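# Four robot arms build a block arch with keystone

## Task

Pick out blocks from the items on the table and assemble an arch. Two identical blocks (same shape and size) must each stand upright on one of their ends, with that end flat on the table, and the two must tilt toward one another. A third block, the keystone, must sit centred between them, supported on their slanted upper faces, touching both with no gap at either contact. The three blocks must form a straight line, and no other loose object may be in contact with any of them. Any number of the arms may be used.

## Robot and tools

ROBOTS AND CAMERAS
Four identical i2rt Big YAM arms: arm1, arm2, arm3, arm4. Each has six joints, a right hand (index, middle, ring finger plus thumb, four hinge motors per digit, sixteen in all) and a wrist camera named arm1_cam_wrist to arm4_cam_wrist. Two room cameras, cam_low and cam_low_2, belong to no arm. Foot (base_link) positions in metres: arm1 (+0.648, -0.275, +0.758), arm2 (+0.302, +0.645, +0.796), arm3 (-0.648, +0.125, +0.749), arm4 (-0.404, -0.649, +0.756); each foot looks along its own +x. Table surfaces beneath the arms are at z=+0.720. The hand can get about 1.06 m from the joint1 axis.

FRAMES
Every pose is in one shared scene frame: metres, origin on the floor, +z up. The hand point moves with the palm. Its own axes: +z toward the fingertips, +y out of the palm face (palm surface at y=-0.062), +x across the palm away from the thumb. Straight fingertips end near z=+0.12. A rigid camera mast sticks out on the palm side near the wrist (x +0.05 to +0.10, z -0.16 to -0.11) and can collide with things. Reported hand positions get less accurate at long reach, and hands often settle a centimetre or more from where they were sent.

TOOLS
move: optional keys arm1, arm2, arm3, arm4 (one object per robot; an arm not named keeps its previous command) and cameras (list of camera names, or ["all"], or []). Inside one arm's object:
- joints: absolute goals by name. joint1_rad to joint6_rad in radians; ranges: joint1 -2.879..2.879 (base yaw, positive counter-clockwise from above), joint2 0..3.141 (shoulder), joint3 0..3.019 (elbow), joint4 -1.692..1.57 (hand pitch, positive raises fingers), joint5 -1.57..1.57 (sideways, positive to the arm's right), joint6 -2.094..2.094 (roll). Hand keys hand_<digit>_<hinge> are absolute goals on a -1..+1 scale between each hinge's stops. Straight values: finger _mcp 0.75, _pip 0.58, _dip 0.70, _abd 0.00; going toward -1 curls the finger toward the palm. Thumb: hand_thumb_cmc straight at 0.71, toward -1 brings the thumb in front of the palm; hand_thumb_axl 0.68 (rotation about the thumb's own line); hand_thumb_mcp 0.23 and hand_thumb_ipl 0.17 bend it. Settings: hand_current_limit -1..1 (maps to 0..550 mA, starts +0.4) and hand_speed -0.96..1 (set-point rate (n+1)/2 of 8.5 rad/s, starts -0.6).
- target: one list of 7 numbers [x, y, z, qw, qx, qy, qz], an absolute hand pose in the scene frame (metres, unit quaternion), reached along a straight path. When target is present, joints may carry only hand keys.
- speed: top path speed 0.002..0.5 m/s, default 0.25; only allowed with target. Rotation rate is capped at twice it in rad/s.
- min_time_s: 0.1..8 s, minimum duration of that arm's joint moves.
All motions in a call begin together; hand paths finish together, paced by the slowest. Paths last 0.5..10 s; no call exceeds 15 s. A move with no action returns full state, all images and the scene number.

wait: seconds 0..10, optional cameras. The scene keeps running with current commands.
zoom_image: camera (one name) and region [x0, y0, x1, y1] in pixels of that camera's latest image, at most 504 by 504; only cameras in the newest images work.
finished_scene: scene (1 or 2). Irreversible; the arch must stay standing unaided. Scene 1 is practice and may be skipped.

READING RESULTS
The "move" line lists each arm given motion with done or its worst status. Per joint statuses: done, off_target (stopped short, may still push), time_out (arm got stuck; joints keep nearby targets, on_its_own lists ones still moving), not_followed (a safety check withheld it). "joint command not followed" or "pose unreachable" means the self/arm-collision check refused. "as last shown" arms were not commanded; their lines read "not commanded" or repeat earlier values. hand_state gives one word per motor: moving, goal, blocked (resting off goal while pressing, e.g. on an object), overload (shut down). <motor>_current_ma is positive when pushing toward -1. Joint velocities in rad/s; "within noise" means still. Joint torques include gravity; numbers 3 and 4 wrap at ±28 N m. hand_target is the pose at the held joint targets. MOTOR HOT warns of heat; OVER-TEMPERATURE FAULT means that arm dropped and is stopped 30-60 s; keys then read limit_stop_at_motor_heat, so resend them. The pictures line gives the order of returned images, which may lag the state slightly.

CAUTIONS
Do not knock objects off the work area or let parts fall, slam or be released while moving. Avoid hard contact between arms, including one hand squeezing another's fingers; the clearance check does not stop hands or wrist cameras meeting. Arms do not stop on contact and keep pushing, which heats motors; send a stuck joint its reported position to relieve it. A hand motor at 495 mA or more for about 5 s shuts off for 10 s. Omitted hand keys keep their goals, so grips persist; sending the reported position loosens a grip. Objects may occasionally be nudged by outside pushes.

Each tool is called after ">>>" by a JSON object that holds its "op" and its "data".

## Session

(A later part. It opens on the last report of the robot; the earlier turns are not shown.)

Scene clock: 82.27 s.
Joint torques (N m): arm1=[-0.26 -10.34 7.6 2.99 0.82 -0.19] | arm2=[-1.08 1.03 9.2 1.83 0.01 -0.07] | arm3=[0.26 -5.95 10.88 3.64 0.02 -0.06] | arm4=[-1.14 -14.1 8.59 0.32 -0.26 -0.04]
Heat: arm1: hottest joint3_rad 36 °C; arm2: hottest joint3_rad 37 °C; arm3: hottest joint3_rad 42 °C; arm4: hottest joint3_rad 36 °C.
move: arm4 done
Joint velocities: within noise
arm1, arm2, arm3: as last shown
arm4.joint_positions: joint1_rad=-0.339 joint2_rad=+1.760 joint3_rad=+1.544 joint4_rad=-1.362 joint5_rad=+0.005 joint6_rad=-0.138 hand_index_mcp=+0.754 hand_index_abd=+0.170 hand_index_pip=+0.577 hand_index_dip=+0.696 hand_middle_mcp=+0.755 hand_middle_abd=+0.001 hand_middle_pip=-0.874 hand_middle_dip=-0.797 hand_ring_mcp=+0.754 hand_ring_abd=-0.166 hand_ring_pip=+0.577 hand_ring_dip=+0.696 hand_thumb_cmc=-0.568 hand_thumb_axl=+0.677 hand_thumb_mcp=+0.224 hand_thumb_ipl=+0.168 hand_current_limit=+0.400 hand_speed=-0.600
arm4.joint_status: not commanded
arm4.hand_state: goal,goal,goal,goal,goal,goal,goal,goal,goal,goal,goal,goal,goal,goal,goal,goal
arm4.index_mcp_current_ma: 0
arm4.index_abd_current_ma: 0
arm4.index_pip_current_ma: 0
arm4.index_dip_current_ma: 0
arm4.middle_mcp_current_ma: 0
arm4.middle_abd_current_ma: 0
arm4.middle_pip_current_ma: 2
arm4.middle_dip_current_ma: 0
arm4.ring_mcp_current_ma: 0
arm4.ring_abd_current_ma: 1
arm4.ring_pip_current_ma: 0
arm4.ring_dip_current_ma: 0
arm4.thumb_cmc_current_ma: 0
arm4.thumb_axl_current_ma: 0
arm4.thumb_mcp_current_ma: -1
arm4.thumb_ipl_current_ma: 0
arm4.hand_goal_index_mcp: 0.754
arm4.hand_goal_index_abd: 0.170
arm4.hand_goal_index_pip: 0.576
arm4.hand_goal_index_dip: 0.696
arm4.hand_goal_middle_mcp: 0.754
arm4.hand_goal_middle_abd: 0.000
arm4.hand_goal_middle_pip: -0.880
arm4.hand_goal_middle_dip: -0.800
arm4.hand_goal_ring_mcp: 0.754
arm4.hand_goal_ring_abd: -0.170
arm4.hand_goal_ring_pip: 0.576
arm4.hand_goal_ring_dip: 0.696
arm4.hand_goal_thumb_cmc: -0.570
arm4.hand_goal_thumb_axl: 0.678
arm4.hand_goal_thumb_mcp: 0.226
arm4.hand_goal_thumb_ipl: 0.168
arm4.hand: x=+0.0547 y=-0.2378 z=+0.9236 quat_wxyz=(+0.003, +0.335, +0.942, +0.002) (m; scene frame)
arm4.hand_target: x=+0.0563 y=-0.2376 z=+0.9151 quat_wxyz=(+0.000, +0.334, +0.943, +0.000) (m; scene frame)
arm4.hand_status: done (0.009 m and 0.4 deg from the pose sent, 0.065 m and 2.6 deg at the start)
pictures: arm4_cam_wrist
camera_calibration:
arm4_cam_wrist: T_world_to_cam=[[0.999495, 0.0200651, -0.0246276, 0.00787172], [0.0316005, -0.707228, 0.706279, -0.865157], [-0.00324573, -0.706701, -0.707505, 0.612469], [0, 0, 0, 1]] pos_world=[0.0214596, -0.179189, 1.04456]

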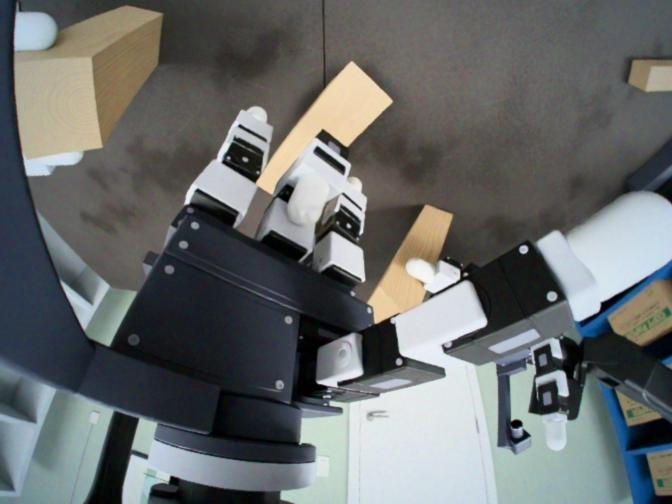

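>>> {"op": "move", "data": {"arm4": {"target": [0.0545, -0.2535, 0.885, 0, 0.3322, 0.9432, 0], "speed": 0.1}, "cameras": ["arm4_cam_wrist"]}}

>>> {"op": "zoom_image", "data": {"camera": "arm4_cam_wrist", "region": [180, 80, 420, 300]}}

Scene clock: 84.30 s.
Joint torques (N m): arm1=[-0.26 -10.29 7.58 2.99 0.82 -0.19] | arm2=[-1.08 1.03 9.18 1.83 0.01 -0.06] | arm3=[0.32 -5.95 10.86 3.66 0.02 -0.06] | arm4=[-1.55 -14.74 8.09 0.31 -0.26 -0.07]
Heat: arm1: hottest joint3_rad 36 °C; arm2: hottest joint3_rad 37 °C; arm3: hottest joint3_rad 42 °C; arm4: hottest joint3_rad 36 °C.
move: arm4 done
Joint velocities: within noise
arm1, arm2, arm3: as last shown
arm4.joint_positions: joint1_rad=-0.354 joint2_rad=+1.760 joint3_rad=+1.452 joint4_rad=-1.276 joint5_rad=+0.005 joint6_rad=-0.159 hand_index_mcp=+0.754 hand_index_abd=+0.170 hand_index_pip=+0.577 hand_index_dip=+0.696 hand_middle_mcp=+0.755 hand_middle_abd=+0.001 hand_middle_pip=-0.874 hand_middle_dip=-0.797 hand_ring_mcp=+0.754 hand_ring_abd=-0.166 hand_ring_pip=+0.577 hand_ring_dip=+0.696 hand_thumb_cmc=-0.568 hand_thumb_axl=+0.677 hand_thumb_mcp=+0.224 hand_thumb_ipl=+0.168 hand_current_limit=+0.400 hand_speed=-0.600
arm4.joint_status: not commanded
arm4.hand_state: goal,goal,goal,goal,goal,goal,goal,goal,goal,goal,goal,goal,goal,goal,goal,goal
arm4.index_mcp_current_ma: 0
arm4.index_abd_current_ma: 0
arm4.index_pip_current_ma: 0
arm4.index_dip_current_ma: 0
arm4.middle_mcp_current_ma: 0
arm4.middle_abd_current_ma: 0
arm4.middle_pip_current_ma: 2
arm4.middle_dip_current_ma: 0
arm4.ring_mcp_current_ma: 0
arm4.ring_abd_current_ma: 1
arm4.ring_pip_current_ma: 0
arm4.ring_dip_current_ma: 0
arm4.thumb_cmc_current_ma: 0
arm4.thumb_axl_current_ma: 0
arm4.thumb_mcp_current_ma: -1
arm4.thumb_ipl_current_ma: 0
arm4.hand_goal_index_mcp: 0.754
arm4.hand_goal_index_abd: 0.170
arm4.hand_goal_index_pip: 0.576
arm4.hand_goal_index_dip: 0.696
arm4.hand_goal_middle_mcp: 0.754
arm4.hand_goal_middle_abd: 0.000
arm4.hand_goal_middle_pip: -0.880
arm4.hand_goal_middle_dip: -0.800
arm4.hand_goal_ring_mcp: 0.754
arm4.hand_goal_ring_abd: -0.170
arm4.hand_goal_ring_pip: 0.576
arm4.hand_goal_ring_dip: 0.696
arm4.hand_goal_thumb_cmc: -0.570
arm4.hand_goal_thumb_axl: 0.678
arm4.hand_goal_thumb_mcp: 0.226
arm4.hand_goal_thumb_ipl: 0.168
arm4.hand: x=+0.0520 y=-0.2499 z=+0.8890 quat_wxyz=(+0.001, +0.332, +0.943, -0.001) (m; scene frame)
arm4.hand_target: x=+0.0544 y=-0.2535 z=+0.8851 quat_wxyz=(+0.000, +0.332, +0.943, +0.000) (m; scene frame)
arm4.hand_status: done (0.006 m and 0.2 deg from the pose sent, 0.042 m and 0.5 deg at the start)
pictures: arm4_cam_wrist
camera_calibration:
arm4_cam_wrist: T_world_to_cam=[[0.99922, 0.0261171, -0.029618, 0.0159685], [0.0394197, -0.703941, 0.709164, -0.851349], [-0.00232801, -0.709778, -0.704421, 0.575843], [0, 0, 0, 1]] pos_world=[0.0189445, -0.190995, 1.00986]

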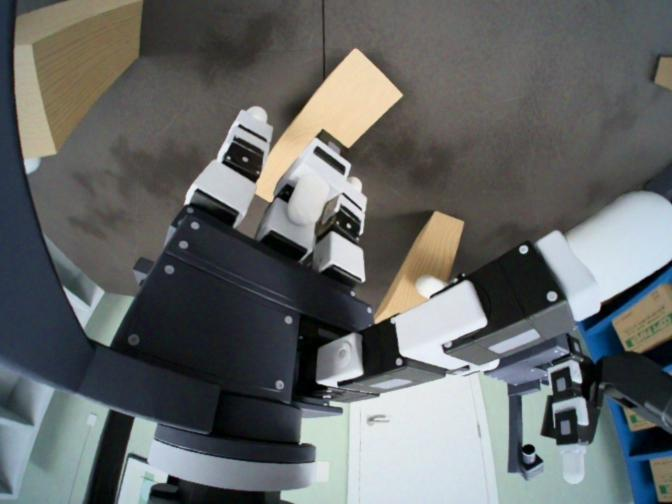

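Scaled by 2.100 from the camera's 672x504 image, which has a finer 960x720 frame.

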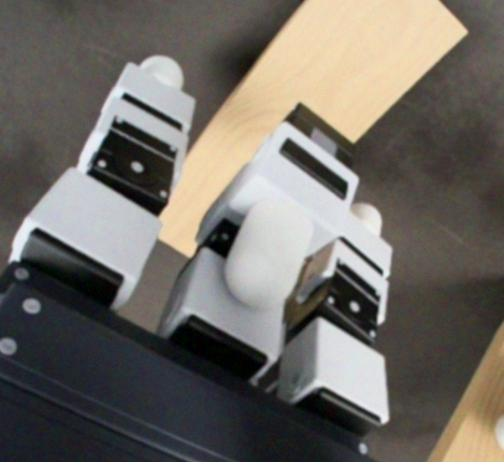

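>>> {"op": "move", "data": {"arm4": {"target": [0.0537, -0.2558, 0.861, 0, 0.3322, 0.9432, 0], "speed": 0.08}}}

>>> {"op": "move", "data": {"arm4": {"joints": {"hand_index_abd": -0.1, "hand_ring_abd": 0.1}}}}

>>> {"op": "move", "data": {"arm4": {"joints": {"hand_index_abd": -0.24, "hand_ring_abd": 0.24, "hand_current_limit": 0.76}}, "cameras": ["arm4_cam_wrist", "cam_low_2"]}}

Scene clock: 86.30 s.
Joint torques (N m): arm1=[-0.21 -10.29 7.6 2.99 0.82 -0.19] | arm2=[-1.08 1.03 9.21 1.83 0.01 -0.07] | arm3=[0.26 -5.89 10.86 3.64 0.02 -0.06] | arm4=[-1.79 -13.39 7.98 0.32 -0.26 -0.07]
Heat: arm1: hottest joint3_rad 36 °C; arm2: hottest joint3_rad 37 °C; arm3: hottest joint3_rad 42 °C; arm4: hottest joint3_rad 36 °C.
move: arm4 off_target
Joint velocities: within noise
arm1, arm2, arm3: as last shown
arm4.joint_positions: joint1_rad=-0.354 joint2_rad=+1.760 joint3_rad=+1.406 joint4_rad=-1.216 joint5_rad=+0.005 joint6_rad=-0.161 hand_index_mcp=+0.754 hand_index_abd=+0.170 hand_index_pip=+0.577 hand_index_dip=+0.696 hand_middle_mcp=+0.755 hand_middle_abd=+0.001 hand_middle_pip=-0.874 hand_middle_dip=-0.797 hand_ring_mcp=+0.754 hand_ring_abd=-0.166 hand_ring_pip=+0.577 hand_ring_dip=+0.696 hand_thumb_cmc=-0.568 hand_thumb_axl=+0.677 hand_thumb_mcp=+0.224 hand_thumb_ipl=+0.168 hand_current_limit=+0.400 hand_speed=-0.600
arm4.joint_status: not commanded
arm4.hand_state: goal,goal,goal,goal,goal,goal,goal,goal,goal,goal,goal,goal,goal,goal,goal,goal
arm4.index_mcp_current_ma: 0
arm4.index_abd_current_ma: 0
arm4.index_pip_current_ma: 0
arm4.index_dip_current_ma: 0
arm4.middle_mcp_current_ma: 0
arm4.middle_abd_current_ma: 0
arm4.middle_pip_current_ma: 2
arm4.middle_dip_current_ma: 0
arm4.ring_mcp_current_ma: 0
arm4.ring_abd_current_ma: 1
arm4.ring_pip_current_ma: 0
arm4.ring_dip_current_ma: 0
arm4.thumb_cmc_current_ma: 0
arm4.thumb_axl_current_ma: 0
arm4.thumb_mcp_current_ma: -1
arm4.thumb_ipl_current_ma: 0
arm4.hand_goal_index_mcp: 0.754
arm4.hand_goal_index_abd: 0.170
arm4.hand_goal_index_pip: 0.576
arm4.hand_goal_index_dip: 0.696
arm4.hand_goal_middle_mcp: 0.754
arm4.hand_goal_middle_abd: 0.000
arm4.hand_goal_middle_pip: -0.880
arm4.hand_goal_middle_dip: -0.800
arm4.hand_goal_ring_mcp: 0.754
arm4.hand_goal_ring_abd: -0.170
arm4.hand_goal_ring_pip: 0.576
arm4.hand_goal_ring_dip: 0.696
arm4.hand_goal_thumb_cmc: -0.570
arm4.hand_goal_thumb_axl: 0.678
arm4.hand_goal_thumb_mcp: 0.226
arm4.hand_goal_thumb_ipl: 0.168
arm4.hand: x=+0.0505 y=-0.2508 z=+0.8738 quat_wxyz=(+0.005, +0.331, +0.944, +0.006) (m; scene frame)
arm4.hand_target: x=+0.0534 y=-0.2559 z=+0.8613 quat_wxyz=(+0.000, +0.332, +0.943, +0.000) (m; scene frame)
arm4.hand_status: off_target (0.014 m and 0.9 deg from the pose sent, 0.029 m and 0.2 deg at the start)
pictures: none

Scene clock: 86.87 s.
Joint torques (N m): arm1=[-0.26 -10.29 7.58 2.99 0.82 -0.19] | arm2=[-1.14 0.97 9.2 1.8 0.01 -0.07] | arm3=[0.26 -5.95 10.88 3.64 0.02 -0.06] | arm4=[-1.85 -13.51 7.94 0.34 -0.27 -0.06]
Heat: arm1: hottest joint3_rad 36 °C; arm2: hottest joint3_rad 37 °C; arm3: hottest joint3_rad 42 °C; arm4: hottest joint3_rad 36 °C.
move: arm4 off_target
Joint velocities: within noise
arm1, arm2, arm3: as last shown
arm4.joint_positions: joint1_rad=-0.354 joint2_rad=+1.760 joint3_rad=+1.406 joint4_rad=-1.216 joint5_rad=+0.005 joint6_rad=-0.162 hand_index_mcp=+0.754 hand_index_abd=-0.056 hand_index_pip=+0.577 hand_index_dip=+0.696 hand_middle_mcp=+0.755 hand_middle_abd=+0.001 hand_middle_pip=-0.874 hand_middle_dip=-0.797 hand_ring_mcp=+0.754 hand_ring_abd=+0.065 hand_ring_pip=+0.577 hand_ring_dip=+0.696 hand_thumb_cmc=-0.568 hand_thumb_axl=+0.677 hand_thumb_mcp=+0.224 hand_thumb_ipl=+0.168 hand_current_limit=+0.400 hand_speed=-0.600
arm4.joint_status: hand_index_abd off_target (ended at -0.056, target -0.100); hand_ring_abd off_target (ended at +0.065, target +0.100)
arm4.hand_state: goal,blocked,goal,goal,goal,goal,goal,goal,goal,blocked,goal,goal,goal,goal,goal,goal
arm4.index_mcp_current_ma: 0
arm4.index_abd_current_ma: 41
arm4.index_pip_current_ma: 0
arm4.index_dip_current_ma: 0
arm4.middle_mcp_current_ma: 0
arm4.middle_abd_current_ma: 0
arm4.middle_pip_current_ma: 2
arm4.middle_dip_current_ma: 0
arm4.ring_mcp_current_ma: 0
arm4.ring_abd_current_ma: -28
arm4.ring_pip_current_ma: 0
arm4.ring_dip_current_ma: 0
arm4.thumb_cmc_current_ma: 0
arm4.thumb_axl_current_ma: 0
arm4.thumb_mcp_current_ma: -1
arm4.thumb_ipl_current_ma: 0
arm4.hand_goal_index_mcp: 0.754
arm4.hand_goal_index_abd: -0.100
arm4.hand_goal_index_pip: 0.576
arm4.hand_goal_index_dip: 0.696
arm4.hand_goal_middle_mcp: 0.754
arm4.hand_goal_middle_abd: 0.000
arm4.hand_goal_middle_pip: -0.880
arm4.hand_goal_middle_dip: -0.800
arm4.hand_goal_ring_mcp: 0.754
arm4.hand_goal_ring_abd: 0.100
arm4.hand_goal_ring_pip: 0.576
arm4.hand_goal_ring_dip: 0.696
arm4.hand_goal_thumb_cmc: -0.570
arm4.hand_goal_thumb_axl: 0.678
arm4.hand_goal_thumb_mcp: 0.226
arm4.hand_goal_thumb_ipl: 0.168
arm4.hand: x=+0.0507 y=-0.2510 z=+0.8739 quat_wxyz=(+0.005, +0.330, +0.944, +0.006) (m; scene frame)
arm4.hand_target: x=+0.0534 y=-0.2558 z=+0.8613 quat_wxyz=(+0.000, +0.332, +0.943, +0.000) (m; scene frame)
arm4.hand_status: not commanded
pictures: none

Scene clock: 87.37 s.
Joint torques (N m): arm1=[-0.26 -10.29 7.6 2.99 0.82 -0.19] | arm2=[-1.08 0.97 9.2 1.83 0.01 -0.07] | arm3=[0.26 -5.95 10.88 3.63 0.02 -0.05] | arm4=[-1.67 -13.51 7.94 0.32 -0.27 -0.06]
Heat: arm1: hottest joint3_rad 36 °C; arm2: hottest joint3_rad 37 °C; arm3: hottest joint3_rad 42 °C; arm4: hottest joint3_rad 36 °C.
move: arm4 off_target
Joint velocities: within noise
arm1: as last shown
arm2.joint_positions: joint1_rad=-0.605 joint2_rad=+0.637 joint3_rad=+1.379 joint4_rad=-1.408 joint5_rad=-0.010 joint6_rad=+1.001 hand_index_mcp=+0.755 hand_index_abd=+0.000 hand_index_pip=+0.577 hand_index_dip=+0.696 hand_middle_mcp=+0.755 hand_middle_abd=+0.000 hand_middle_pip=+0.577 hand_middle_dip=+0.696 hand_ring_mcp=+0.755 hand_ring_abd=+0.000 hand_ring_pip=+0.577 hand_ring_dip=+0.696 hand_thumb_cmc=+0.715 hand_thumb_axl=+0.677 hand_thumb_mcp=+0.225 hand_thumb_ipl=+0.168 hand_current_limit=+0.400 hand_speed=-0.600
arm2.joint_status: not commanded
arm2.hand_state: goal,goal,goal,goal,goal,goal,goal,goal,goal,goal,goal,goal,goal,goal,goal,goal
arm2.index_mcp_current_ma: 2
arm2.index_abd_current_ma: 0
arm2.index_pip_current_ma: 2
arm2.index_dip_current_ma: 0
arm2.middle_mcp_current_ma: 2
arm2.middle_abd_current_ma: 0
arm2.middle_pip_current_ma: 2
arm2.middle_dip_current_ma: 0
arm2.ring_mcp_current_ma: 2
arm2.ring_abd_current_ma: 0
arm2.ring_pip_current_ma: 2
arm2.ring_dip_current_ma: 0
arm2.thumb_cmc_current_ma: 3
arm2.thumb_axl_current_ma: -3
arm2.thumb_mcp_current_ma: -3
arm2.thumb_ipl_current_ma: -1
arm2.hand_goal_index_mcp: 0.754
arm2.hand_goal_index_abd: 0.000
arm2.hand_goal_index_pip: 0.576
arm2.hand_goal_index_dip: 0.696
arm2.hand_goal_middle_mcp: 0.754
arm2.hand_goal_middle_abd: 0.000
arm2.hand_goal_middle_pip: 0.576
arm2.hand_goal_middle_dip: 0.696
arm2.hand_goal_ring_mcp: 0.754
arm2.hand_goal_ring_abd: 0.000
arm2.hand_goal_ring_pip: 0.576
arm2.hand_goal_ring_dip: 0.696
arm2.hand_goal_thumb_cmc: 0.714
arm2.hand_goal_thumb_axl: 0.678
arm2.hand_goal_thumb_mcp: 0.226
arm2.hand_goal_thumb_ipl: 0.168
arm2.hand: x=+0.0389 y=+0.6168 z=+1.3317 quat_wxyz=(+0.439, +0.437, -0.785, -0.018) (m; scene frame)
arm2.hand_target: x=+0.0409 y=+0.6179 z=+1.3448 quat_wxyz=(+0.452, +0.434, -0.779, -0.019) (m; scene frame)
arm2.hand_status: not commanded
arm3.joint_positions: joint1_rad=-0.783 joint2_rad=+1.249 joint3_rad=+0.485 joint4_rad=+0.571 joint5_rad=-0.321 joint6_rad=-0.042 hand_index_mcp=+0.790 hand_index_abd=-0.056 hand_index_pip=+0.596 hand_index_dip=+0.705 hand_middle_mcp=+0.759 hand_middle_abd=+0.000 hand_middle_pip=-0.876 hand_middle_dip=-0.798 hand_ring_mcp=+0.795 hand_ring_abd=+0.058 hand_ring_pip=+0.598 hand_ring_dip=+0.703 hand_thumb_cmc=-0.568 hand_thumb_axl=+0.677 hand_thumb_mcp=+0.224 hand_thumb_ipl=+0.168 hand_current_limit=+0.760 hand_speed=-0.600
arm3.joint_status: not commanded
arm3.hand_state: blocked,blocked,goal,goal,goal,goal,goal,goal,blocked,blocked,blocked,goal,goal,goal,goal,goal
arm3.index_mcp_current_ma: 150
arm3.index_abd_current_ma: 484
arm3.index_pip_current_ma: 70
arm3.index_dip_current_ma: 31
arm3.middle_mcp_current_ma: 18
arm3.middle_abd_current_ma: 0
arm3.middle_pip_current_ma: 11
arm3.middle_dip_current_ma: 7
arm3.ring_mcp_current_ma: 173
arm3.ring_abd_current_ma: -484
arm3.ring_pip_current_ma: 81
arm3.ring_dip_current_ma: 21
arm3.thumb_cmc_current_ma: 5
arm3.thumb_axl_current_ma: -2
arm3.thumb_mcp_current_ma: -9
arm3.thumb_ipl_current_ma: -1
arm3.hand_goal_index_mcp: 0.754
arm3.hand_goal_index_abd: -0.220
arm3.hand_goal_index_pip: 0.576
arm3.hand_goal_index_dip: 0.696
arm3.hand_goal_middle_mcp: 0.754
arm3.hand_goal_middle_abd: 0.000
arm3.hand_goal_middle_pip: -0.880
arm3.hand_goal_middle_dip: -0.800
arm3.hand_goal_ring_mcp: 0.754
arm3.hand_goal_ring_abd: 0.220
arm3.hand_goal_ring_pip: 0.576
arm3.hand_goal_ring_dip: 0.696
arm3.hand_goal_thumb_cmc: -0.570
arm3.hand_goal_thumb_axl: 0.678
arm3.hand_goal_thumb_mcp: 0.226
arm3.hand_goal_thumb_ipl: 0.168
arm3.hand: x=-0.2407 y=-0.1700 z=+1.0293 quat_wxyz=(+0.522, +0.641, +0.428, +0.366) (m; scene frame)
arm3.hand_target: x=-0.2380 y=-0.1782 z=+1.0646 quat_wxyz=(+0.555, +0.616, +0.416, +0.374) (m; scene frame)
arm3.hand_status: not commanded
arm4.joint_positions: joint1_rad=-0.354 joint2_rad=+1.760 joint3_rad=+1.406 joint4_rad=-1.216 joint5_rad=+0.005 joint6_rad=-0.162 hand_index_mcp=+0.754 hand_index_abd=-0.061 hand_index_pip=+0.577 hand_index_dip=+0.696 hand_middle_mcp=+0.755 hand_middle_abd=+0.001 hand_middle_pip=-0.874 hand_middle_dip=-0.797 hand_ring_mcp=+0.754 hand_ring_abd=+0.074 hand_ring_pip=+0.577 hand_ring_dip=+0.696 hand_thumb_cmc=-0.568 hand_thumb_axl=+0.677 hand_thumb_mcp=+0.224 hand_thumb_ipl=+0.168 hand_current_limit=+0.760 hand_speed=-0.600
arm4.joint_status: hand_index_abd off_target (ended at -0.061, target -0.240); hand_ring_abd off_target (ended at +0.074, target +0.240); the others done
arm4.hand_state: goal,blocked,goal,goal,goal,goal,goal,goal,goal,blocked,goal,goal,goal,goal,goal,goal
arm4.index_mcp_current_ma: 0
arm4.index_abd_current_ma: 442
arm4.index_pip_current_ma: 0
arm4.index_dip_current_ma: 0
arm4.middle_mcp_current_ma: 0
arm4.middle_abd_current_ma: 0
arm4.middle_pip_current_ma: 2
arm4.middle_dip_current_ma: 0
arm4.ring_mcp_current_ma: 0
arm4.ring_abd_current_ma: -388
arm4.ring_pip_current_ma: 0
arm4.ring_dip_current_ma: 0
arm4.thumb_cmc_current_ma: 0
arm4.thumb_axl_current_ma: 0
arm4.thumb_mcp_current_ma: -1
arm4.thumb_ipl_current_ma: 0
arm4.hand_goal_index_mcp: 0.754
arm4.hand_goal_index_abd: -0.240
arm4.hand_goal_index_pip: 0.576
arm4.hand_goal_index_dip: 0.696
arm4.hand_goal_middle_mcp: 0.754
arm4.hand_goal_middle_abd: 0.000
arm4.hand_goal_middle_pip: -0.880
arm4.hand_goal_middle_dip: -0.800
arm4.hand_goal_ring_mcp: 0.754
arm4.hand_goal_ring_abd: 0.240
arm4.hand_goal_ring_pip: 0.576
arm4.hand_goal_ring_dip: 0.696
arm4.hand_goal_thumb_cmc: -0.570
arm4.hand_goal_thumb_axl: 0.678
arm4.hand_goal_thumb_mcp: 0.226
arm4.hand_goal_thumb_ipl: 0.168
arm4.hand: x=+0.0507 y=-0.2510 z=+0.8739 quat_wxyz=(+0.005, +0.330, +0.944, +0.006) (m; scene frame)
arm4.hand_target: x=+0.0534 y=-0.2558 z=+0.8613 quat_wxyz=(+0.000, +0.332, +0.943, +0.000) (m; scene frame)
arm4.hand_status: not commanded
pictures: arm4_cam_wrist, cam_low_2
camera_calibration:
arm4_cam_wrist: T_world_to_cam=[[0.99942, 0.0290128, -0.0178116, 0.00717555], [0.033157, -0.71087, 0.702541, -0.836937], [0.00772096, -0.702724, -0.71142, 0.571757], [0, 0, 0, 1]] pos_world=[0.0161644, -0.193375, 0.994869]

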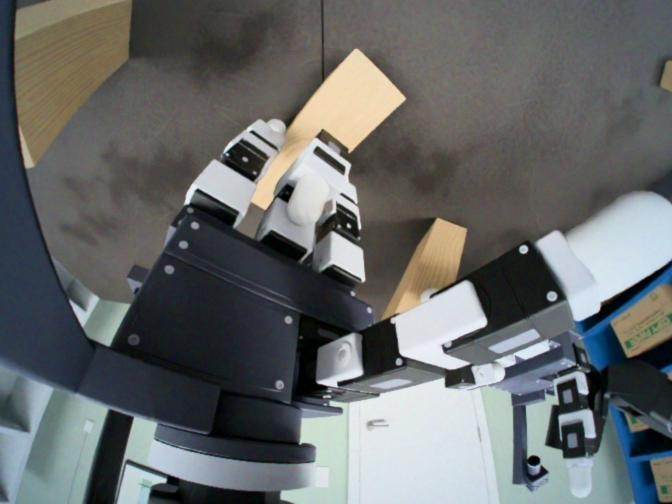

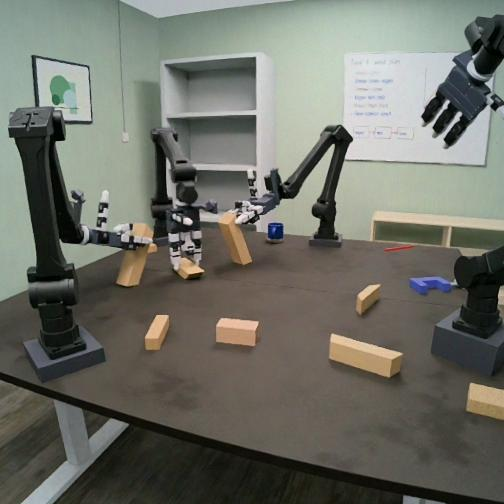

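>>> {"op": "move", "data": {"arm4": {"joints": {"hand_index_abd": 0.02, "hand_ring_abd": -0.02, "hand_current_limit": 0.4}}}}

>>> {"op": "move", "data": {"arm4": {"target": [0.0535, -0.2545, 0.843, 0, 0.3322, 0.9432, 0], "speed": 0.08}}}

>>> {"op": "move", "data": {"arm4": {"joints": {"hand_index_abd": -0.1, "hand_ring_abd": 0.1}}}}

>>> {"op": "move", "data": {"arm4": {"joints": {"hand_index_abd": -0.24, "hand_ring_abd": 0.24, "hand_current_limit": 0.76}}, "cameras": ["arm4_cam_wrist"]}}

Scene clock: 88.40 s.
Joint torques (N m): arm1=[-0.26 -10.29 7.58 3 0.82 -0.19] | arm2=[-1.08 1.03 9.2 1.83 0.01 -0.07] | arm3=[0.21 -5.95 10.88 3.66 0.02 -0.06] | arm4=[-1.73 -13.51 7.97 0.32 -0.27 -0.06]
Heat: arm1: hottest joint3_rad 36 °C; arm2: hottest joint3_rad 37 °C; arm3: hottest joint3_rad 42 °C; arm4: hottest joint3_rad 36 °C.
move: arm4 done
Joint velocities: within noise
arm1, arm2, arm3: as last shown
arm4.joint_positions: joint1_rad=-0.354 joint2_rad=+1.760 joint3_rad=+1.406 joint4_rad=-1.216 joint5_rad=+0.005 joint6_rad=-0.162 hand_index_mcp=+0.754 hand_index_abd=+0.017 hand_index_pip=+0.577 hand_index_dip=+0.696 hand_middle_mcp=+0.755 hand_middle_abd=+0.001 hand_middle_pip=-0.874 hand_middle_dip=-0.797 hand_ring_mcp=+0.754 hand_ring_abd=-0.018 hand_ring_pip=+0.577 hand_ring_dip=+0.696 hand_thumb_cmc=-0.568 hand_thumb_axl=+0.677 hand_thumb_mcp=+0.224 hand_thumb_ipl=+0.168 hand_current_limit=+0.400 hand_speed=-0.600
arm4.joint_status: all done
arm4.hand_state: goal,goal,goal,goal,goal,goal,goal,goal,goal,goal,goal,goal,goal,goal,goal,goal
arm4.index_mcp_current_ma: 0
arm4.index_abd_current_ma: 0
arm4.index_pip_current_ma: 0
arm4.index_dip_current_ma: 0
arm4.middle_mcp_current_ma: 0
arm4.middle_abd_current_ma: 0
arm4.middle_pip_current_ma: 2
arm4.middle_dip_current_ma: 0
arm4.ring_mcp_current_ma: 0
arm4.ring_abd_current_ma: 0
arm4.ring_pip_current_ma: 0
arm4.ring_dip_current_ma: 0
arm4.thumb_cmc_current_ma: 0
arm4.thumb_axl_current_ma: 0
arm4.thumb_mcp_current_ma: -1
arm4.thumb_ipl_current_ma: 0
arm4.hand_goal_index_mcp: 0.754
arm4.hand_goal_index_abd: 0.020
arm4.hand_goal_index_pip: 0.576
arm4.hand_goal_index_dip: 0.696
arm4.hand_goal_middle_mcp: 0.754
arm4.hand_goal_middle_abd: 0.000
arm4.hand_goal_middle_pip: -0.880
arm4.hand_goal_middle_dip: -0.800
arm4.hand_goal_ring_mcp: 0.754
arm4.hand_goal_ring_abd: -0.020
arm4.hand_goal_ring_pip: 0.576
arm4.hand_goal_ring_dip: 0.696
arm4.hand_goal_thumb_cmc: -0.570
arm4.hand_goal_thumb_axl: 0.678
arm4.hand_goal_thumb_mcp: 0.226
arm4.hand_goal_thumb_ipl: 0.168
arm4.hand: x=+0.0509 y=-0.2511 z=+0.8739 quat_wxyz=(+0.005, +0.331, +0.944, +0.006) (m; scene frame)
arm4.hand_target: x=+0.0535 y=-0.2559 z=+0.8613 quat_wxyz=(+0.000, +0.332, +0.943, +0.000) (m; scene frame)
arm4.hand_status: not commanded
pictures: none

Scene clock: 89.40 s.
Joint torques (N m): arm1=[-0.26 -10.29 7.6 2.99 0.82 -0.19] | arm2=[-1.08 1.03 9.2 1.84 0.01 -0.07] | arm3=[0.26 -5.95 10.89 3.64 0.02 -0.05] | arm4=[-1.61 -12.98 7.9 0.4 -0.25 -0.03]
Heat: arm1: hottest joint3_rad 36 °C; arm2: hottest joint3_rad 37 °C; arm3: hottest joint3_rad 42 °C; arm4: hottest joint3_rad 36 °C.
move: arm4 off_target
Joint velocities: within noise
arm1.joint_positions: joint1_rad=+1.144 joint2_rad=+1.473 joint3_rad=+0.608 joint4_rad=+0.462 joint5_rad=+0.871 joint6_rad=+0.303 hand_index_mcp=+0.783 hand_index_abd=-0.015 hand_index_pip=+0.588 hand_index_dip=+0.699 hand_middle_mcp=+0.758 hand_middle_abd=+0.000 hand_middle_pip=-0.876 hand_middle_dip=-0.797 hand_ring_mcp=+0.789 hand_ring_abd=-0.026 hand_ring_pip=+0.593 hand_ring_dip=+0.699 hand_thumb_cmc=-0.568 hand_thumb_axl=+0.677 hand_thumb_mcp=+0.224 hand_thumb_ipl=+0.168 hand_current_limit=+0.760 hand_speed=-0.600
arm1.joint_status: not commanded
arm1.hand_state: blocked,blocked,goal,goal,goal,goal,goal,goal,blocked,blocked,goal,goal,goal,goal,goal,goal
arm1.index_mcp_current_ma: 102
arm1.index_abd_current_ma: 484
arm1.index_pip_current_ma: 34
arm1.index_dip_current_ma: 6
arm1.middle_mcp_current_ma: 11
arm1.middle_abd_current_ma: 0
arm1.middle_pip_current_ma: 9
arm1.middle_dip_current_ma: 6
arm1.ring_mcp_current_ma: 126
arm1.ring_abd_current_ma: -484
arm1.ring_pip_current_ma: 49
arm1.ring_dip_current_ma: 6
arm1.thumb_cmc_current_ma: 4
arm1.thumb_axl_current_ma: -1
arm1.thumb_mcp_current_ma: -7
arm1.thumb_ipl_current_ma: -1
arm1.hand_goal_index_mcp: 0.754
arm1.hand_goal_index_abd: -0.220
arm1.hand_goal_index_pip: 0.576
arm1.hand_goal_index_dip: 0.696
arm1.hand_goal_middle_mcp: 0.754
arm1.hand_goal_middle_abd: 0.000
arm1.hand_goal_middle_pip: -0.880
arm1.hand_goal_middle_dip: -0.800
arm1.hand_goal_ring_mcp: 0.754
arm1.hand_goal_ring_abd: 0.220
arm1.hand_goal_ring_pip: 0.576
arm1.hand_goal_ring_dip: 0.696
arm1.hand_goal_thumb_cmc: -0.570
arm1.hand_goal_thumb_axl: 0.678
arm1.hand_goal_thumb_mcp: 0.226
arm1.hand_goal_thumb_ipl: 0.168
arm1.hand: x=+0.1753 y=-0.4270 z=+0.9866 quat_wxyz=(-0.364, -0.487, +0.625, +0.489) (m; scene frame)
arm1.hand_target: x=+0.1761 y=-0.4318 z=+0.9989 quat_wxyz=(-0.380, -0.477, +0.620, +0.493) (m; scene frame)
arm1.hand_status: not commanded
arm2, arm3: as last shown
arm4.joint_positions: joint1_rad=-0.354 joint2_rad=+1.776 joint3_rad=+1.382 joint4_rad=-1.175 joint5_rad=+0.005 joint6_rad=-0.162 hand_index_mcp=+0.754 hand_index_abd=+0.017 hand_index_pip=+0.577 hand_index_dip=+0.696 hand_middle_mcp=+0.755 hand_middle_abd=+0.001 hand_middle_pip=-0.874 hand_middle_dip=-0.797 hand_ring_mcp=+0.755 hand_ring_abd=-0.016 hand_ring_pip=+0.577 hand_ring_dip=+0.696 hand_thumb_cmc=-0.568 hand_thumb_axl=+0.677 hand_thumb_mcp=+0.224 hand_thumb_ipl=+0.168 hand_current_limit=+0.400 hand_speed=-0.600
arm4.joint_status: not commanded
arm4.hand_state: goal,goal,goal,goal,goal,goal,goal,goal,goal,goal,goal,goal,goal,goal,goal,goal
arm4.index_mcp_current_ma: 0
arm4.index_abd_current_ma: 0
arm4.index_pip_current_ma: 0
arm4.index_dip_current_ma: 0
arm4.middle_mcp_current_ma: 0
arm4.middle_abd_current_ma: 0
arm4.middle_pip_current_ma: 2
arm4.middle_dip_current_ma: 0
arm4.ring_mcp_current_ma: 0
arm4.ring_abd_current_ma: 1
arm4.ring_pip_current_ma: 0
arm4.ring_dip_current_ma: 0
arm4.thumb_cmc_current_ma: 0
arm4.thumb_axl_current_ma: 0
arm4.thumb_mcp_current_ma: -1
arm4.thumb_ipl_current_ma: 0
arm4.hand_goal_index_mcp: 0.754
arm4.hand_goal_index_abd: 0.020
arm4.hand_goal_index_pip: 0.576
arm4.hand_goal_index_dip: 0.696
arm4.hand_goal_middle_mcp: 0.754
arm4.hand_goal_middle_abd: 0.000
arm4.hand_goal_middle_pip: -0.880
arm4.hand_goal_middle_dip: -0.800
arm4.hand_goal_ring_mcp: 0.754
arm4.hand_goal_ring_abd: -0.020
arm4.hand_goal_ring_pip: 0.576
arm4.hand_goal_ring_dip: 0.696
arm4.hand_goal_thumb_cmc: -0.570
arm4.hand_goal_thumb_axl: 0.678
arm4.hand_goal_thumb_mcp: 0.226
arm4.hand_goal_thumb_ipl: 0.168
arm4.hand: x=+0.0512 y=-0.2507 z=+0.8574 quat_wxyz=(+0.005, +0.331, +0.944, +0.006) (m; scene frame)
arm4.hand_target: x=+0.0533 y=-0.2547 z=+0.8433 quat_wxyz=(+0.000, +0.332, +0.943, +0.000) (m; scene frame)
arm4.hand_status: off_target (0.015 m and 0.9 deg from the pose sent, 0.031 m and 0.9 deg at the start)
pictures: none

Scene clock: 89.90 s.
Joint torques (N m): arm1=[-0.26 -10.34 7.58 2.99 0.82 -0.19] | arm2=[-1.08 0.97 9.2 1.81 0.01 -0.07] | arm3=[0.26 -5.95 10.88 3.66 0.02 -0.06] | arm4=[-1.67 -13.27 7.84 0.36 -0.21 -0.03]
Heat: arm1: hottest joint3_rad 36 °C; arm2: hottest joint3_rad 37 °C; arm3: hottest joint3_rad 42 °C; arm4: hottest joint3_rad 36 °C.
move: arm4 off_target
Joint velocities: within noise
arm1, arm2, arm3: as last shown
arm4.joint_positions: joint1_rad=-0.354 joint2_rad=+1.776 joint3_rad=+1.382 joint4_rad=-1.174 joint5_rad=+0.004 joint6_rad=-0.162 hand_index_mcp=+0.749 hand_index_abd=+0.000 hand_index_pip=+0.575 hand_index_dip=+0.696 hand_middle_mcp=+0.755 hand_middle_abd=+0.001 hand_middle_pip=-0.874 hand_middle_dip=-0.797 hand_ring_mcp=+0.756 hand_ring_abd=+0.003 hand_ring_pip=+0.577 hand_ring_dip=+0.696 hand_thumb_cmc=-0.568 hand_thumb_axl=+0.677 hand_thumb_mcp=+0.224 hand_thumb_ipl=+0.168 hand_current_limit=+0.400 hand_speed=-0.600
arm4.joint_status: hand_index_abd off_target (ended at +0.000, target -0.100); hand_ring_abd off_target (ended at +0.003, target +0.100)
arm4.hand_state: goal,blocked,goal,goal,goal,goal,goal,goal,goal,blocked,goal,goal,goal,goal,goal,goal
arm4.index_mcp_current_ma: -1
arm4.index_abd_current_ma: 164
arm4.index_pip_current_ma: 0
arm4.index_dip_current_ma: 0
arm4.middle_mcp_current_ma: 0
arm4.middle_abd_current_ma: 0
arm4.middle_pip_current_ma: 2
arm4.middle_dip_current_ma: 0
arm4.ring_mcp_current_ma: 0
arm4.ring_abd_current_ma: -156
arm4.ring_pip_current_ma: 0
arm4.ring_dip_current_ma: 0
arm4.thumb_cmc_current_ma: 0
arm4.thumb_axl_current_ma: 0
arm4.thumb_mcp_current_ma: -1
arm4.thumb_ipl_current_ma: 0
arm4.hand_goal_index_mcp: 0.754
arm4.hand_goal_index_abd: -0.100
arm4.hand_goal_index_pip: 0.576
arm4.hand_goal_index_dip: 0.696
arm4.hand_goal_middle_mcp: 0.754
arm4.hand_goal_middle_abd: 0.000
arm4.hand_goal_middle_pip: -0.880
arm4.hand_goal_middle_dip: -0.800
arm4.hand_goal_ring_mcp: 0.754
arm4.hand_goal_ring_abd: 0.100
arm4.hand_goal_ring_pip: 0.576
arm4.hand_goal_ring_dip: 0.696
arm4.hand_goal_thumb_cmc: -0.570
arm4.hand_goal_thumb_axl: 0.678
arm4.hand_goal_thumb_mcp: 0.226
arm4.hand_goal_thumb_ipl: 0.168
arm4.hand: x=+0.0512 y=-0.2504 z=+0.8575 quat_wxyz=(+0.005, +0.331, +0.944, +0.007) (m; scene frame)
arm4.hand_target: x=+0.0532 y=-0.2547 z=+0.8433 quat_wxyz=(+0.000, +0.332, +0.943, +0.000) (m; scene frame)
arm4.hand_status: not commanded
pictures: none

Scene clock: 90.47 s.
Joint torques (N m): arm1=[-0.26 -10.29 7.6 3 0.82 -0.19] | arm2=[-1.03 1.03 9.2 1.81 0.01 -0.07] | arm3=[0.26 -6.01 10.89 3.64 0.02 -0.06] | arm4=[-1.67 -13.27 7.86 0.39 -0.21 -0.04]
Heat: arm1: hottest joint3_rad 36 °C; arm2: hottest joint3_rad 37 °C; arm3: hottest joint3_rad 42 °C; arm4: hottest joint3_rad 36 °C.
move: arm4 off_target
Joint velocities: within noise
arm1, arm2, arm3: as last shown
arm4.joint_positions: joint1_rad=-0.354 joint2_rad=+1.776 joint3_rad=+1.382 joint4_rad=-1.174 joint5_rad=+0.004 joint6_rad=-0.162 hand_index_mcp=+0.749 hand_index_abd=-0.003 hand_index_pip=+0.575 hand_index_dip=+0.696 hand_middle_mcp=+0.755 hand_middle_abd=+0.001 hand_middle_pip=-0.874 hand_middle_dip=-0.797 hand_ring_mcp=+0.756 hand_ring_abd=+0.010 hand_ring_pip=+0.577 hand_ring_dip=+0.696 hand_thumb_cmc=-0.568 hand_thumb_axl=+0.677 hand_thumb_mcp=+0.224 hand_thumb_ipl=+0.168 hand_current_limit=+0.760 hand_speed=-0.600
arm4.joint_status: hand_index_abd off_target (ended at -0.003, target -0.240); hand_ring_abd off_target (ended at +0.010, target +0.240); the others done
arm4.hand_state: goal,blocked,goal,goal,goal,goal,goal,goal,goal,blocked,goal,goal,goal,goal,goal,goal
arm4.index_mcp_current_ma: -1
arm4.index_abd_current_ma: 484
arm4.index_pip_current_ma: 0
arm4.index_dip_current_ma: 0
arm4.middle_mcp_current_ma: 0
arm4.middle_abd_current_ma: 0
arm4.middle_pip_current_ma: 2
arm4.middle_dip_current_ma: 0
arm4.ring_mcp_current_ma: 0
arm4.ring_abd_current_ma: -484
arm4.ring_pip_current_ma: 0
arm4.ring_dip_current_ma: 0
arm4.thumb_cmc_current_ma: 0
arm4.thumb_axl_current_ma: 0
arm4.thumb_mcp_current_ma: -1
arm4.thumb_ipl_current_ma: 0
arm4.hand_goal_index_mcp: 0.754
arm4.hand_goal_index_abd: -0.240
arm4.hand_goal_index_pip: 0.576
arm4.hand_goal_index_dip: 0.696
arm4.hand_goal_middle_mcp: 0.754
arm4.hand_goal_middle_abd: 0.000
arm4.hand_goal_middle_pip: -0.880
arm4.hand_goal_middle_dip: -0.800
arm4.hand_goal_ring_mcp: 0.754
arm4.hand_goal_ring_abd: 0.240
arm4.hand_goal_ring_pip: 0.576
arm4.hand_goal_ring_dip: 0.696
arm4.hand_goal_thumb_cmc: -0.570
arm4.hand_goal_thumb_axl: 0.678
arm4.hand_goal_thumb_mcp: 0.226
arm4.hand_goal_thumb_ipl: 0.168
arm4.hand: x=+0.0512 y=-0.2504 z=+0.8575 quat_wxyz=(+0.005, +0.331, +0.944, +0.007) (m; scene frame)
arm4.hand_target: x=+0.0532 y=-0.2547 z=+0.8433 quat_wxyz=(+0.000, +0.332, +0.943, +0.000) (m; scene frame)
arm4.hand_status: not commanded
pictures: arm4_cam_wrist
camera_calibration:
arm4_cam_wrist: T_world_to_cam=[[0.999435, 0.0286282, -0.0176009, 0.00609708], [0.0327514, -0.712377, 0.701033, -0.824166], [0.00753085, -0.701213, -0.712912, 0.562197], [0, 0, 0, 1]] pos_world=[0.0166651, -0.193071, 0.978672]

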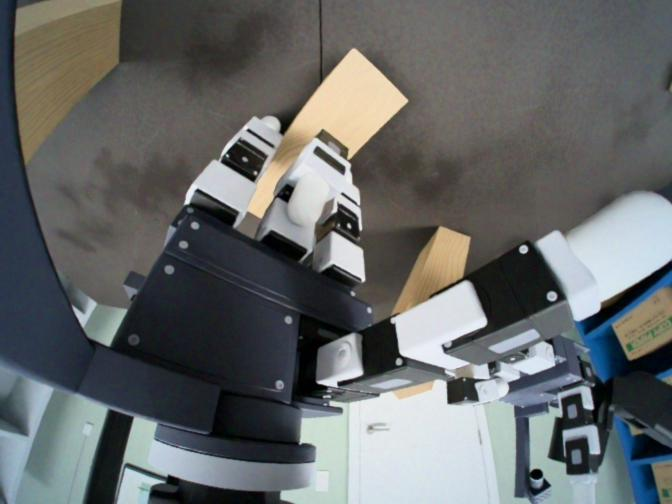

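>>> {"op": "move", "data": {"arm4": {"target": [0.045, -0.265, 1.06, 0, 0.3322, 0.9432, 0], "speed": 0.2}}}

>>> {"op": "move", "data": {"arm4": {"target": [-0.13, -0.44, 1.14, 0, 0.3322, 0.9432, 0], "speed": 0.25}, "cameras": ["arm4_cam_wrist", "cam_low_2", "cam_low"]}}

>>> {"op": "zoom_image", "data": {"camera": "cam_low_2", "region": [110, 190, 260, 290]}}

Scene clock: 92.77 s.
Joint torques (N m): arm1=[-0.26 -10.29 7.58 2.99 0.82 -0.19] | arm2=[-1.08 1.03 9.21 1.83 0.01 -0.07] | arm3=[0.26 -5.95 10.88 3.64 0.02 -0.06] | arm4=[-1.79 -15.5 14.99 -0.57 -0.16 -0.07]
Heat: arm1: hottest joint3_rad 36 °C; arm2: hottest joint3_rad 37 °C; arm3: hottest joint3_rad 43 °C; arm4: hottest joint3_rad 36 °C.
move: arm4 off_target
Joint velocities: within noise
arm1, arm2, arm3: as last shown
arm4.joint_positions: joint1_rad=-0.355 joint2_rad=+1.684 joint3_rad=+1.700 joint4_rad=-1.670 joint5_rad=+0.004 joint6_rad=-0.162 hand_index_mcp=+0.743 hand_index_abd=-0.003 hand_index_pip=+0.572 hand_index_dip=+0.695 hand_middle_mcp=+0.755 hand_middle_abd=+0.001 hand_middle_pip=-0.874 hand_middle_dip=-0.797 hand_ring_mcp=+0.752 hand_ring_abd=+0.011 hand_ring_pip=+0.575 hand_ring_dip=+0.696 hand_thumb_cmc=-0.568 hand_thumb_axl=+0.677 hand_thumb_mcp=+0.224 hand_thumb_ipl=+0.168 hand_current_limit=+0.760 hand_speed=-0.600
arm4.joint_status: not commanded
arm4.hand_state: goal,blocked,goal,goal,goal,goal,goal,goal,goal,blocked,goal,goal,goal,goal,goal,goal
arm4.index_mcp_current_ma: -5
arm4.index_abd_current_ma: 484
arm4.index_pip_current_ma: -1
arm4.index_dip_current_ma: 0
arm4.middle_mcp_current_ma: 0
arm4.middle_abd_current_ma: 0
arm4.middle_pip_current_ma: 2
arm4.middle_dip_current_ma: 0
arm4.ring_mcp_current_ma: 0
arm4.ring_abd_current_ma: -484
arm4.ring_pip_current_ma: 0
arm4.ring_dip_current_ma: 0
arm4.thumb_cmc_current_ma: 0
arm4.thumb_axl_current_ma: 0
arm4.thumb_mcp_current_ma: -1
arm4.thumb_ipl_current_ma: 0
arm4.hand_goal_index_mcp: 0.754
arm4.hand_goal_index_abd: -0.240
arm4.hand_goal_index_pip: 0.576
arm4.hand_goal_index_dip: 0.696
arm4.hand_goal_middle_mcp: 0.754
arm4.hand_goal_middle_abd: 0.000
arm4.hand_goal_middle_pip: -0.880
arm4.hand_goal_middle_dip: -0.800
arm4.hand_goal_ring_mcp: 0.754
arm4.hand_goal_ring_abd: 0.240
arm4.hand_goal_ring_pip: 0.576
arm4.hand_goal_ring_dip: 0.696
arm4.hand_goal_thumb_cmc: -0.570
arm4.hand_goal_thumb_axl: 0.678
arm4.hand_goal_thumb_mcp: 0.226
arm4.hand_goal_thumb_ipl: 0.168
arm4.hand: x=+0.0309 y=-0.2695 z=+1.0152 quat_wxyz=(-0.016, +0.330, +0.943, -0.031) (m; scene frame)
arm4.hand_target: x=+0.0429 y=-0.2669 z=+1.0595 quat_wxyz=(+0.004, +0.332, +0.943, +0.006) (m; scene frame)
arm4.hand_status: off_target (0.047 m and 4.0 deg from the pose sent, 0.203 m and 1.0 deg at the start; pose on its path clipped on 10 of 56 steps; a joint's target at an end of its range on 21 of 56 steps)
pictures: none

Scene clock: 94.70 s.
Joint torques (N m): arm1=[-0.26 -10.29 7.6 2.99 0.82 -0.19] | arm2=[-1.03 0.97 9.2 1.8 0.01 -0.07] | arm3=[0.21 -6.01 10.89 3.64 0.03 -0.06] | arm4=[-1.79 -4.72 9.28 0.27 -0.15 -0.06]
Heat: arm1: hottest joint3_rad 36 °C; arm2: hottest joint3_rad 37 °C; arm3: hottest joint3_rad 43 °C; arm4: hottest joint3_rad 36 °C.
move: arm4 off_target
Joint velocities: within noise
arm1, arm2, arm3: as last shown
arm4.joint_positions: joint1_rad=-0.412 joint2_rad=+0.934 joint3_rad=+1.262 joint4_rad=-1.677 joint5_rad=+0.004 joint6_rad=-0.217 hand_index_mcp=+0.755 hand_index_abd=-0.003 hand_index_pip=+0.576 hand_index_dip=+0.695 hand_middle_mcp=+0.755 hand_middle_abd=+0.001 hand_middle_pip=-0.874 hand_middle_dip=-0.797 hand_ring_mcp=+0.762 hand_ring_abd=+0.011 hand_ring_pip=+0.580 hand_ring_dip=+0.696 hand_thumb_cmc=-0.568 hand_thumb_axl=+0.677 hand_thumb_mcp=+0.224 hand_thumb_ipl=+0.168 hand_current_limit=+0.760 hand_speed=-0.600
arm4.joint_status: not commanded
arm4.hand_state: goal,blocked,goal,goal,goal,goal,goal,goal,goal,blocked,goal,goal,goal,goal,goal,goal
arm4.index_mcp_current_ma: 0
arm4.index_abd_current_ma: 484
arm4.index_pip_current_ma: 0
arm4.index_dip_current_ma: 0
arm4.middle_mcp_current_ma: 0
arm4.middle_abd_current_ma: 0
arm4.middle_pip_current_ma: 2
arm4.middle_dip_current_ma: 0
arm4.ring_mcp_current_ma: 3
arm4.ring_abd_current_ma: -484
arm4.ring_pip_current_ma: 1
arm4.ring_dip_current_ma: 0
arm4.thumb_cmc_current_ma: 0
arm4.thumb_axl_current_ma: 0
arm4.thumb_mcp_current_ma: -1
arm4.thumb_ipl_current_ma: 0
arm4.hand_goal_index_mcp: 0.754
arm4.hand_goal_index_abd: -0.240
arm4.hand_goal_index_pip: 0.576
arm4.hand_goal_index_dip: 0.696
arm4.hand_goal_middle_mcp: 0.754
arm4.hand_goal_middle_abd: 0.000
arm4.hand_goal_middle_pip: -0.880
arm4.hand_goal_middle_dip: -0.800
arm4.hand_goal_ring_mcp: 0.754
arm4.hand_goal_ring_abd: 0.240
arm4.hand_goal_ring_pip: 0.576
arm4.hand_goal_ring_dip: 0.696
arm4.hand_goal_thumb_cmc: -0.570
arm4.hand_goal_thumb_axl: 0.678
arm4.hand_goal_thumb_mcp: 0.226
arm4.hand_goal_thumb_ipl: 0.168
arm4.hand: x=-0.1296 y=-0.4353 z=+1.1370 quat_wxyz=(+0.062, +0.329, +0.937, +0.100) (m; scene frame)
arm4.hand_target: x=-0.1298 y=-0.4397 z=+1.1393 quat_wxyz=(+0.065, +0.331, +0.936, +0.101) (m; scene frame)
arm4.hand_status: off_target (0.006 m and 13.5 deg from the pose sent, 0.266 m and 4.0 deg at the start; a joint's target at an end of its range on 55 of 58 steps)
pictures: arm4_cam_wrist, cam_low, cam_low_2
camera_calibration:
arm4_cam_wrist: T_world_to_cam=[[0.987603, 0.0169669, 0.156052, -0.00696665], [-0.0798142, -0.801762, 0.59229, -1.07571], [0.135166, -0.597402, -0.790468, 0.783089], [0, 0, 0, 1]] pos_world=[-0.184823, -0.394523, 1.25722]

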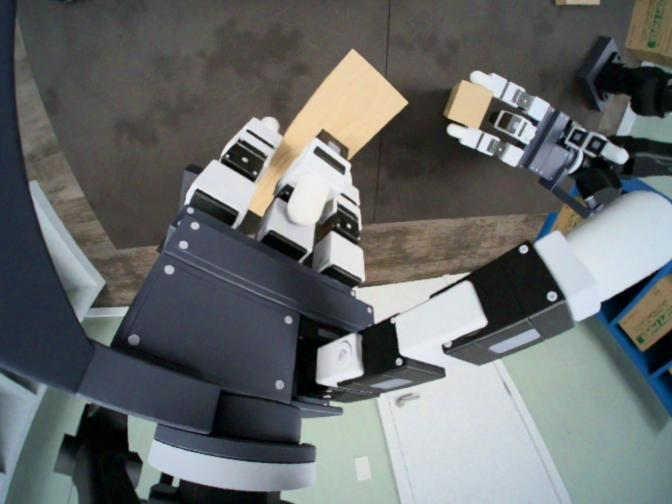

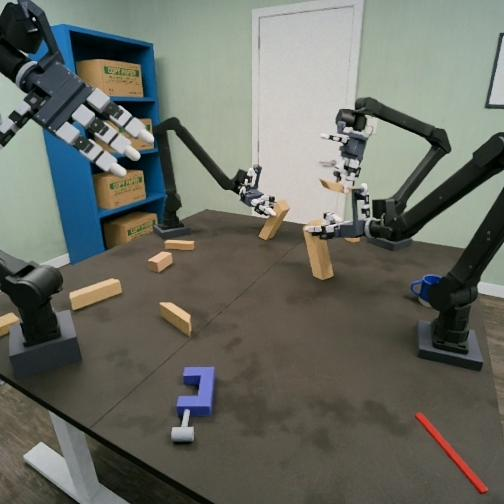

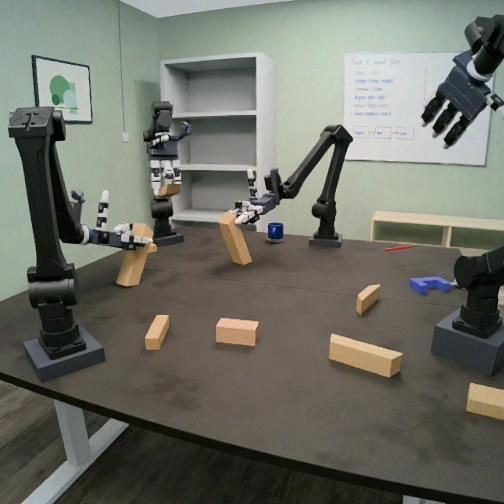

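Scaled by 3.360 from the camera's 504x504 image, which has a finer 720x720 frame.

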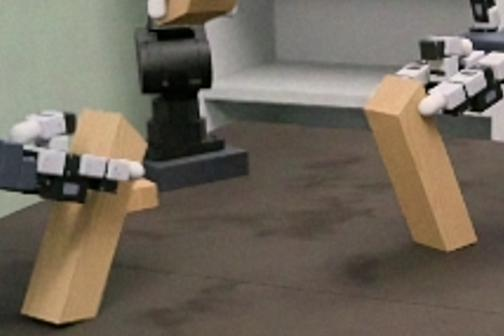

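>>> {"op": "move", "data": {"arm3": {"target": [-0.113, -0.221, 1.058, 0.4160, 0.7205, 0.4805, 0.2774], "speed": 0.07}, "cameras": ["cam_low_2"]}}

>>> {"op": "zoom_image", "data": {"camera": "cam_low_2", "region": [170, 190, 270, 290]}}

Scene clock: 99.13 s.
Joint torques (N m): arm1=[-0.26 -10.29 7.58 2.99 0.82 -0.19] | arm2=[-1.08 1.03 9.21 1.81 0.01 -0.07] | arm3=[1.67 -8.88 14.34 1.76 0 -0.19] | arm4=[-1.85 -4.78 9.32 0.25 -0.16 -0.05]
Heat: arm1: hottest joint3_rad 36 °C; arm2: hottest joint3_rad 37 °C; arm3: hottest joint3_rad 43 °C; arm4: hottest joint3_rad 36 °C.
move: arm3 off_target
Joint velocities: within noise
arm1, arm2, arm4: as last shown
arm3.joint_positions: joint1_rad=-0.693 joint2_rad=+1.393 joint3_rad=+0.913 joint4_rad=-0.110 joint5_rad=-0.177 joint6_rad=-0.095 hand_index_mcp=+0.779 hand_index_abd=-0.056 hand_index_pip=+0.588 hand_index_dip=+0.704 hand_middle_mcp=+0.759 hand_middle_abd=+0.000 hand_middle_pip=-0.876 hand_middle_dip=-0.798 hand_ring_mcp=+0.769 hand_ring_abd=+0.058 hand_ring_pip=+0.583 hand_ring_dip=+0.701 hand_thumb_cmc=-0.568 hand_thumb_axl=+0.677 hand_thumb_mcp=+0.224 hand_thumb_ipl=+0.168 hand_current_limit=+0.760 hand_speed=-0.600
arm3.joint_status: not commanded
arm3.hand_state: blocked,blocked,goal,goal,goal,goal,goal,goal,goal,blocked,goal,goal,goal,goal,goal,goal
arm3.index_mcp_current_ma: 101
arm3.index_abd_current_ma: 484
arm3.index_pip_current_ma: 42
arm3.index_dip_current_ma: 25
arm3.middle_mcp_current_ma: 18
arm3.middle_abd_current_ma: 0
arm3.middle_pip_current_ma: 11
arm3.middle_dip_current_ma: 7
arm3.ring_mcp_current_ma: 56
arm3.ring_abd_current_ma: -484
arm3.ring_pip_current_ma: 23
arm3.ring_dip_current_ma: 14
arm3.thumb_cmc_current_ma: 5
arm3.thumb_axl_current_ma: -2
arm3.thumb_mcp_current_ma: -9
arm3.thumb_ipl_current_ma: -1
arm3.hand_goal_index_mcp: 0.754
arm3.hand_goal_index_abd: -0.220
arm3.hand_goal_index_pip: 0.576
arm3.hand_goal_index_dip: 0.696
arm3.hand_goal_middle_mcp: 0.754
arm3.hand_goal_middle_abd: 0.000
arm3.hand_goal_middle_pip: -0.880
arm3.hand_goal_middle_dip: -0.800
arm3.hand_goal_ring_mcp: 0.754
arm3.hand_goal_ring_abd: 0.220
arm3.hand_goal_ring_pip: 0.576
arm3.hand_goal_ring_dip: 0.696
arm3.hand_goal_thumb_cmc: -0.570
arm3.hand_goal_thumb_axl: 0.678
arm3.hand_goal_thumb_mcp: 0.226
arm3.hand_goal_thumb_ipl: 0.168
arm3.hand: x=-0.1333 y=-0.2152 z=+1.0173 quat_wxyz=(+0.390, +0.740, +0.479, +0.267) (m; scene frame)
arm3.hand_target: x=-0.1161 y=-0.2190 z=+1.0580 quat_wxyz=(+0.416, +0.721, +0.480, +0.277) (m; scene frame)
arm3.hand_status: off_target (0.046 m and 3.9 deg from the pose sent, 0.140 m and 19.2 deg at the start)
arm4.joint_positions: joint1_rad=-0.412 joint2_rad=+0.934 joint3_rad=+1.262 joint4_rad=-1.677 joint5_rad=+0.004 joint6_rad=-0.218 hand_index_mcp=+0.755 hand_index_abd=-0.003 hand_index_pip=+0.576 hand_index_dip=+0.695 hand_middle_mcp=+0.755 hand_middle_abd=+0.001 hand_middle_pip=-0.874 hand_middle_dip=-0.797 hand_ring_mcp=+0.762 hand_ring_abd=+0.011 hand_ring_pip=+0.580 hand_ring_dip=+0.696 hand_thumb_cmc=-0.568 hand_thumb_axl=+0.677 hand_thumb_mcp=+0.224 hand_thumb_ipl=+0.168 hand_current_limit=+0.760 hand_speed=-0.600
arm4.hand: x=-0.1297 y=-0.4353 z=+1.1370 quat_wxyz=(+0.062, +0.329, +0.937, +0.100) (m; scene frame)
pictures: cam_low_2

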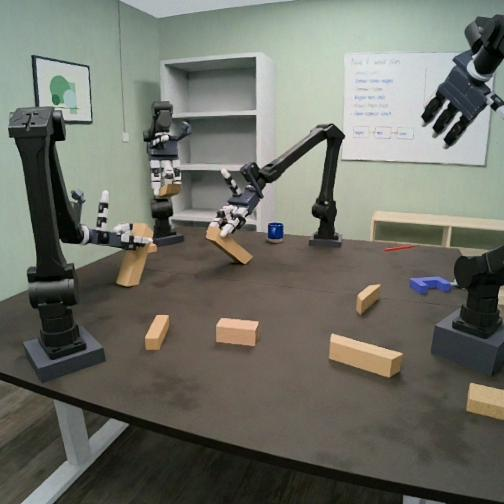

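Scaled by 5.040 from the camera's 504x504 image, which has a finer 720x720 frame.

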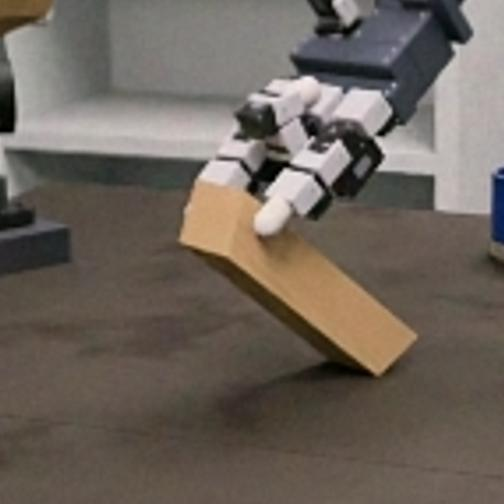

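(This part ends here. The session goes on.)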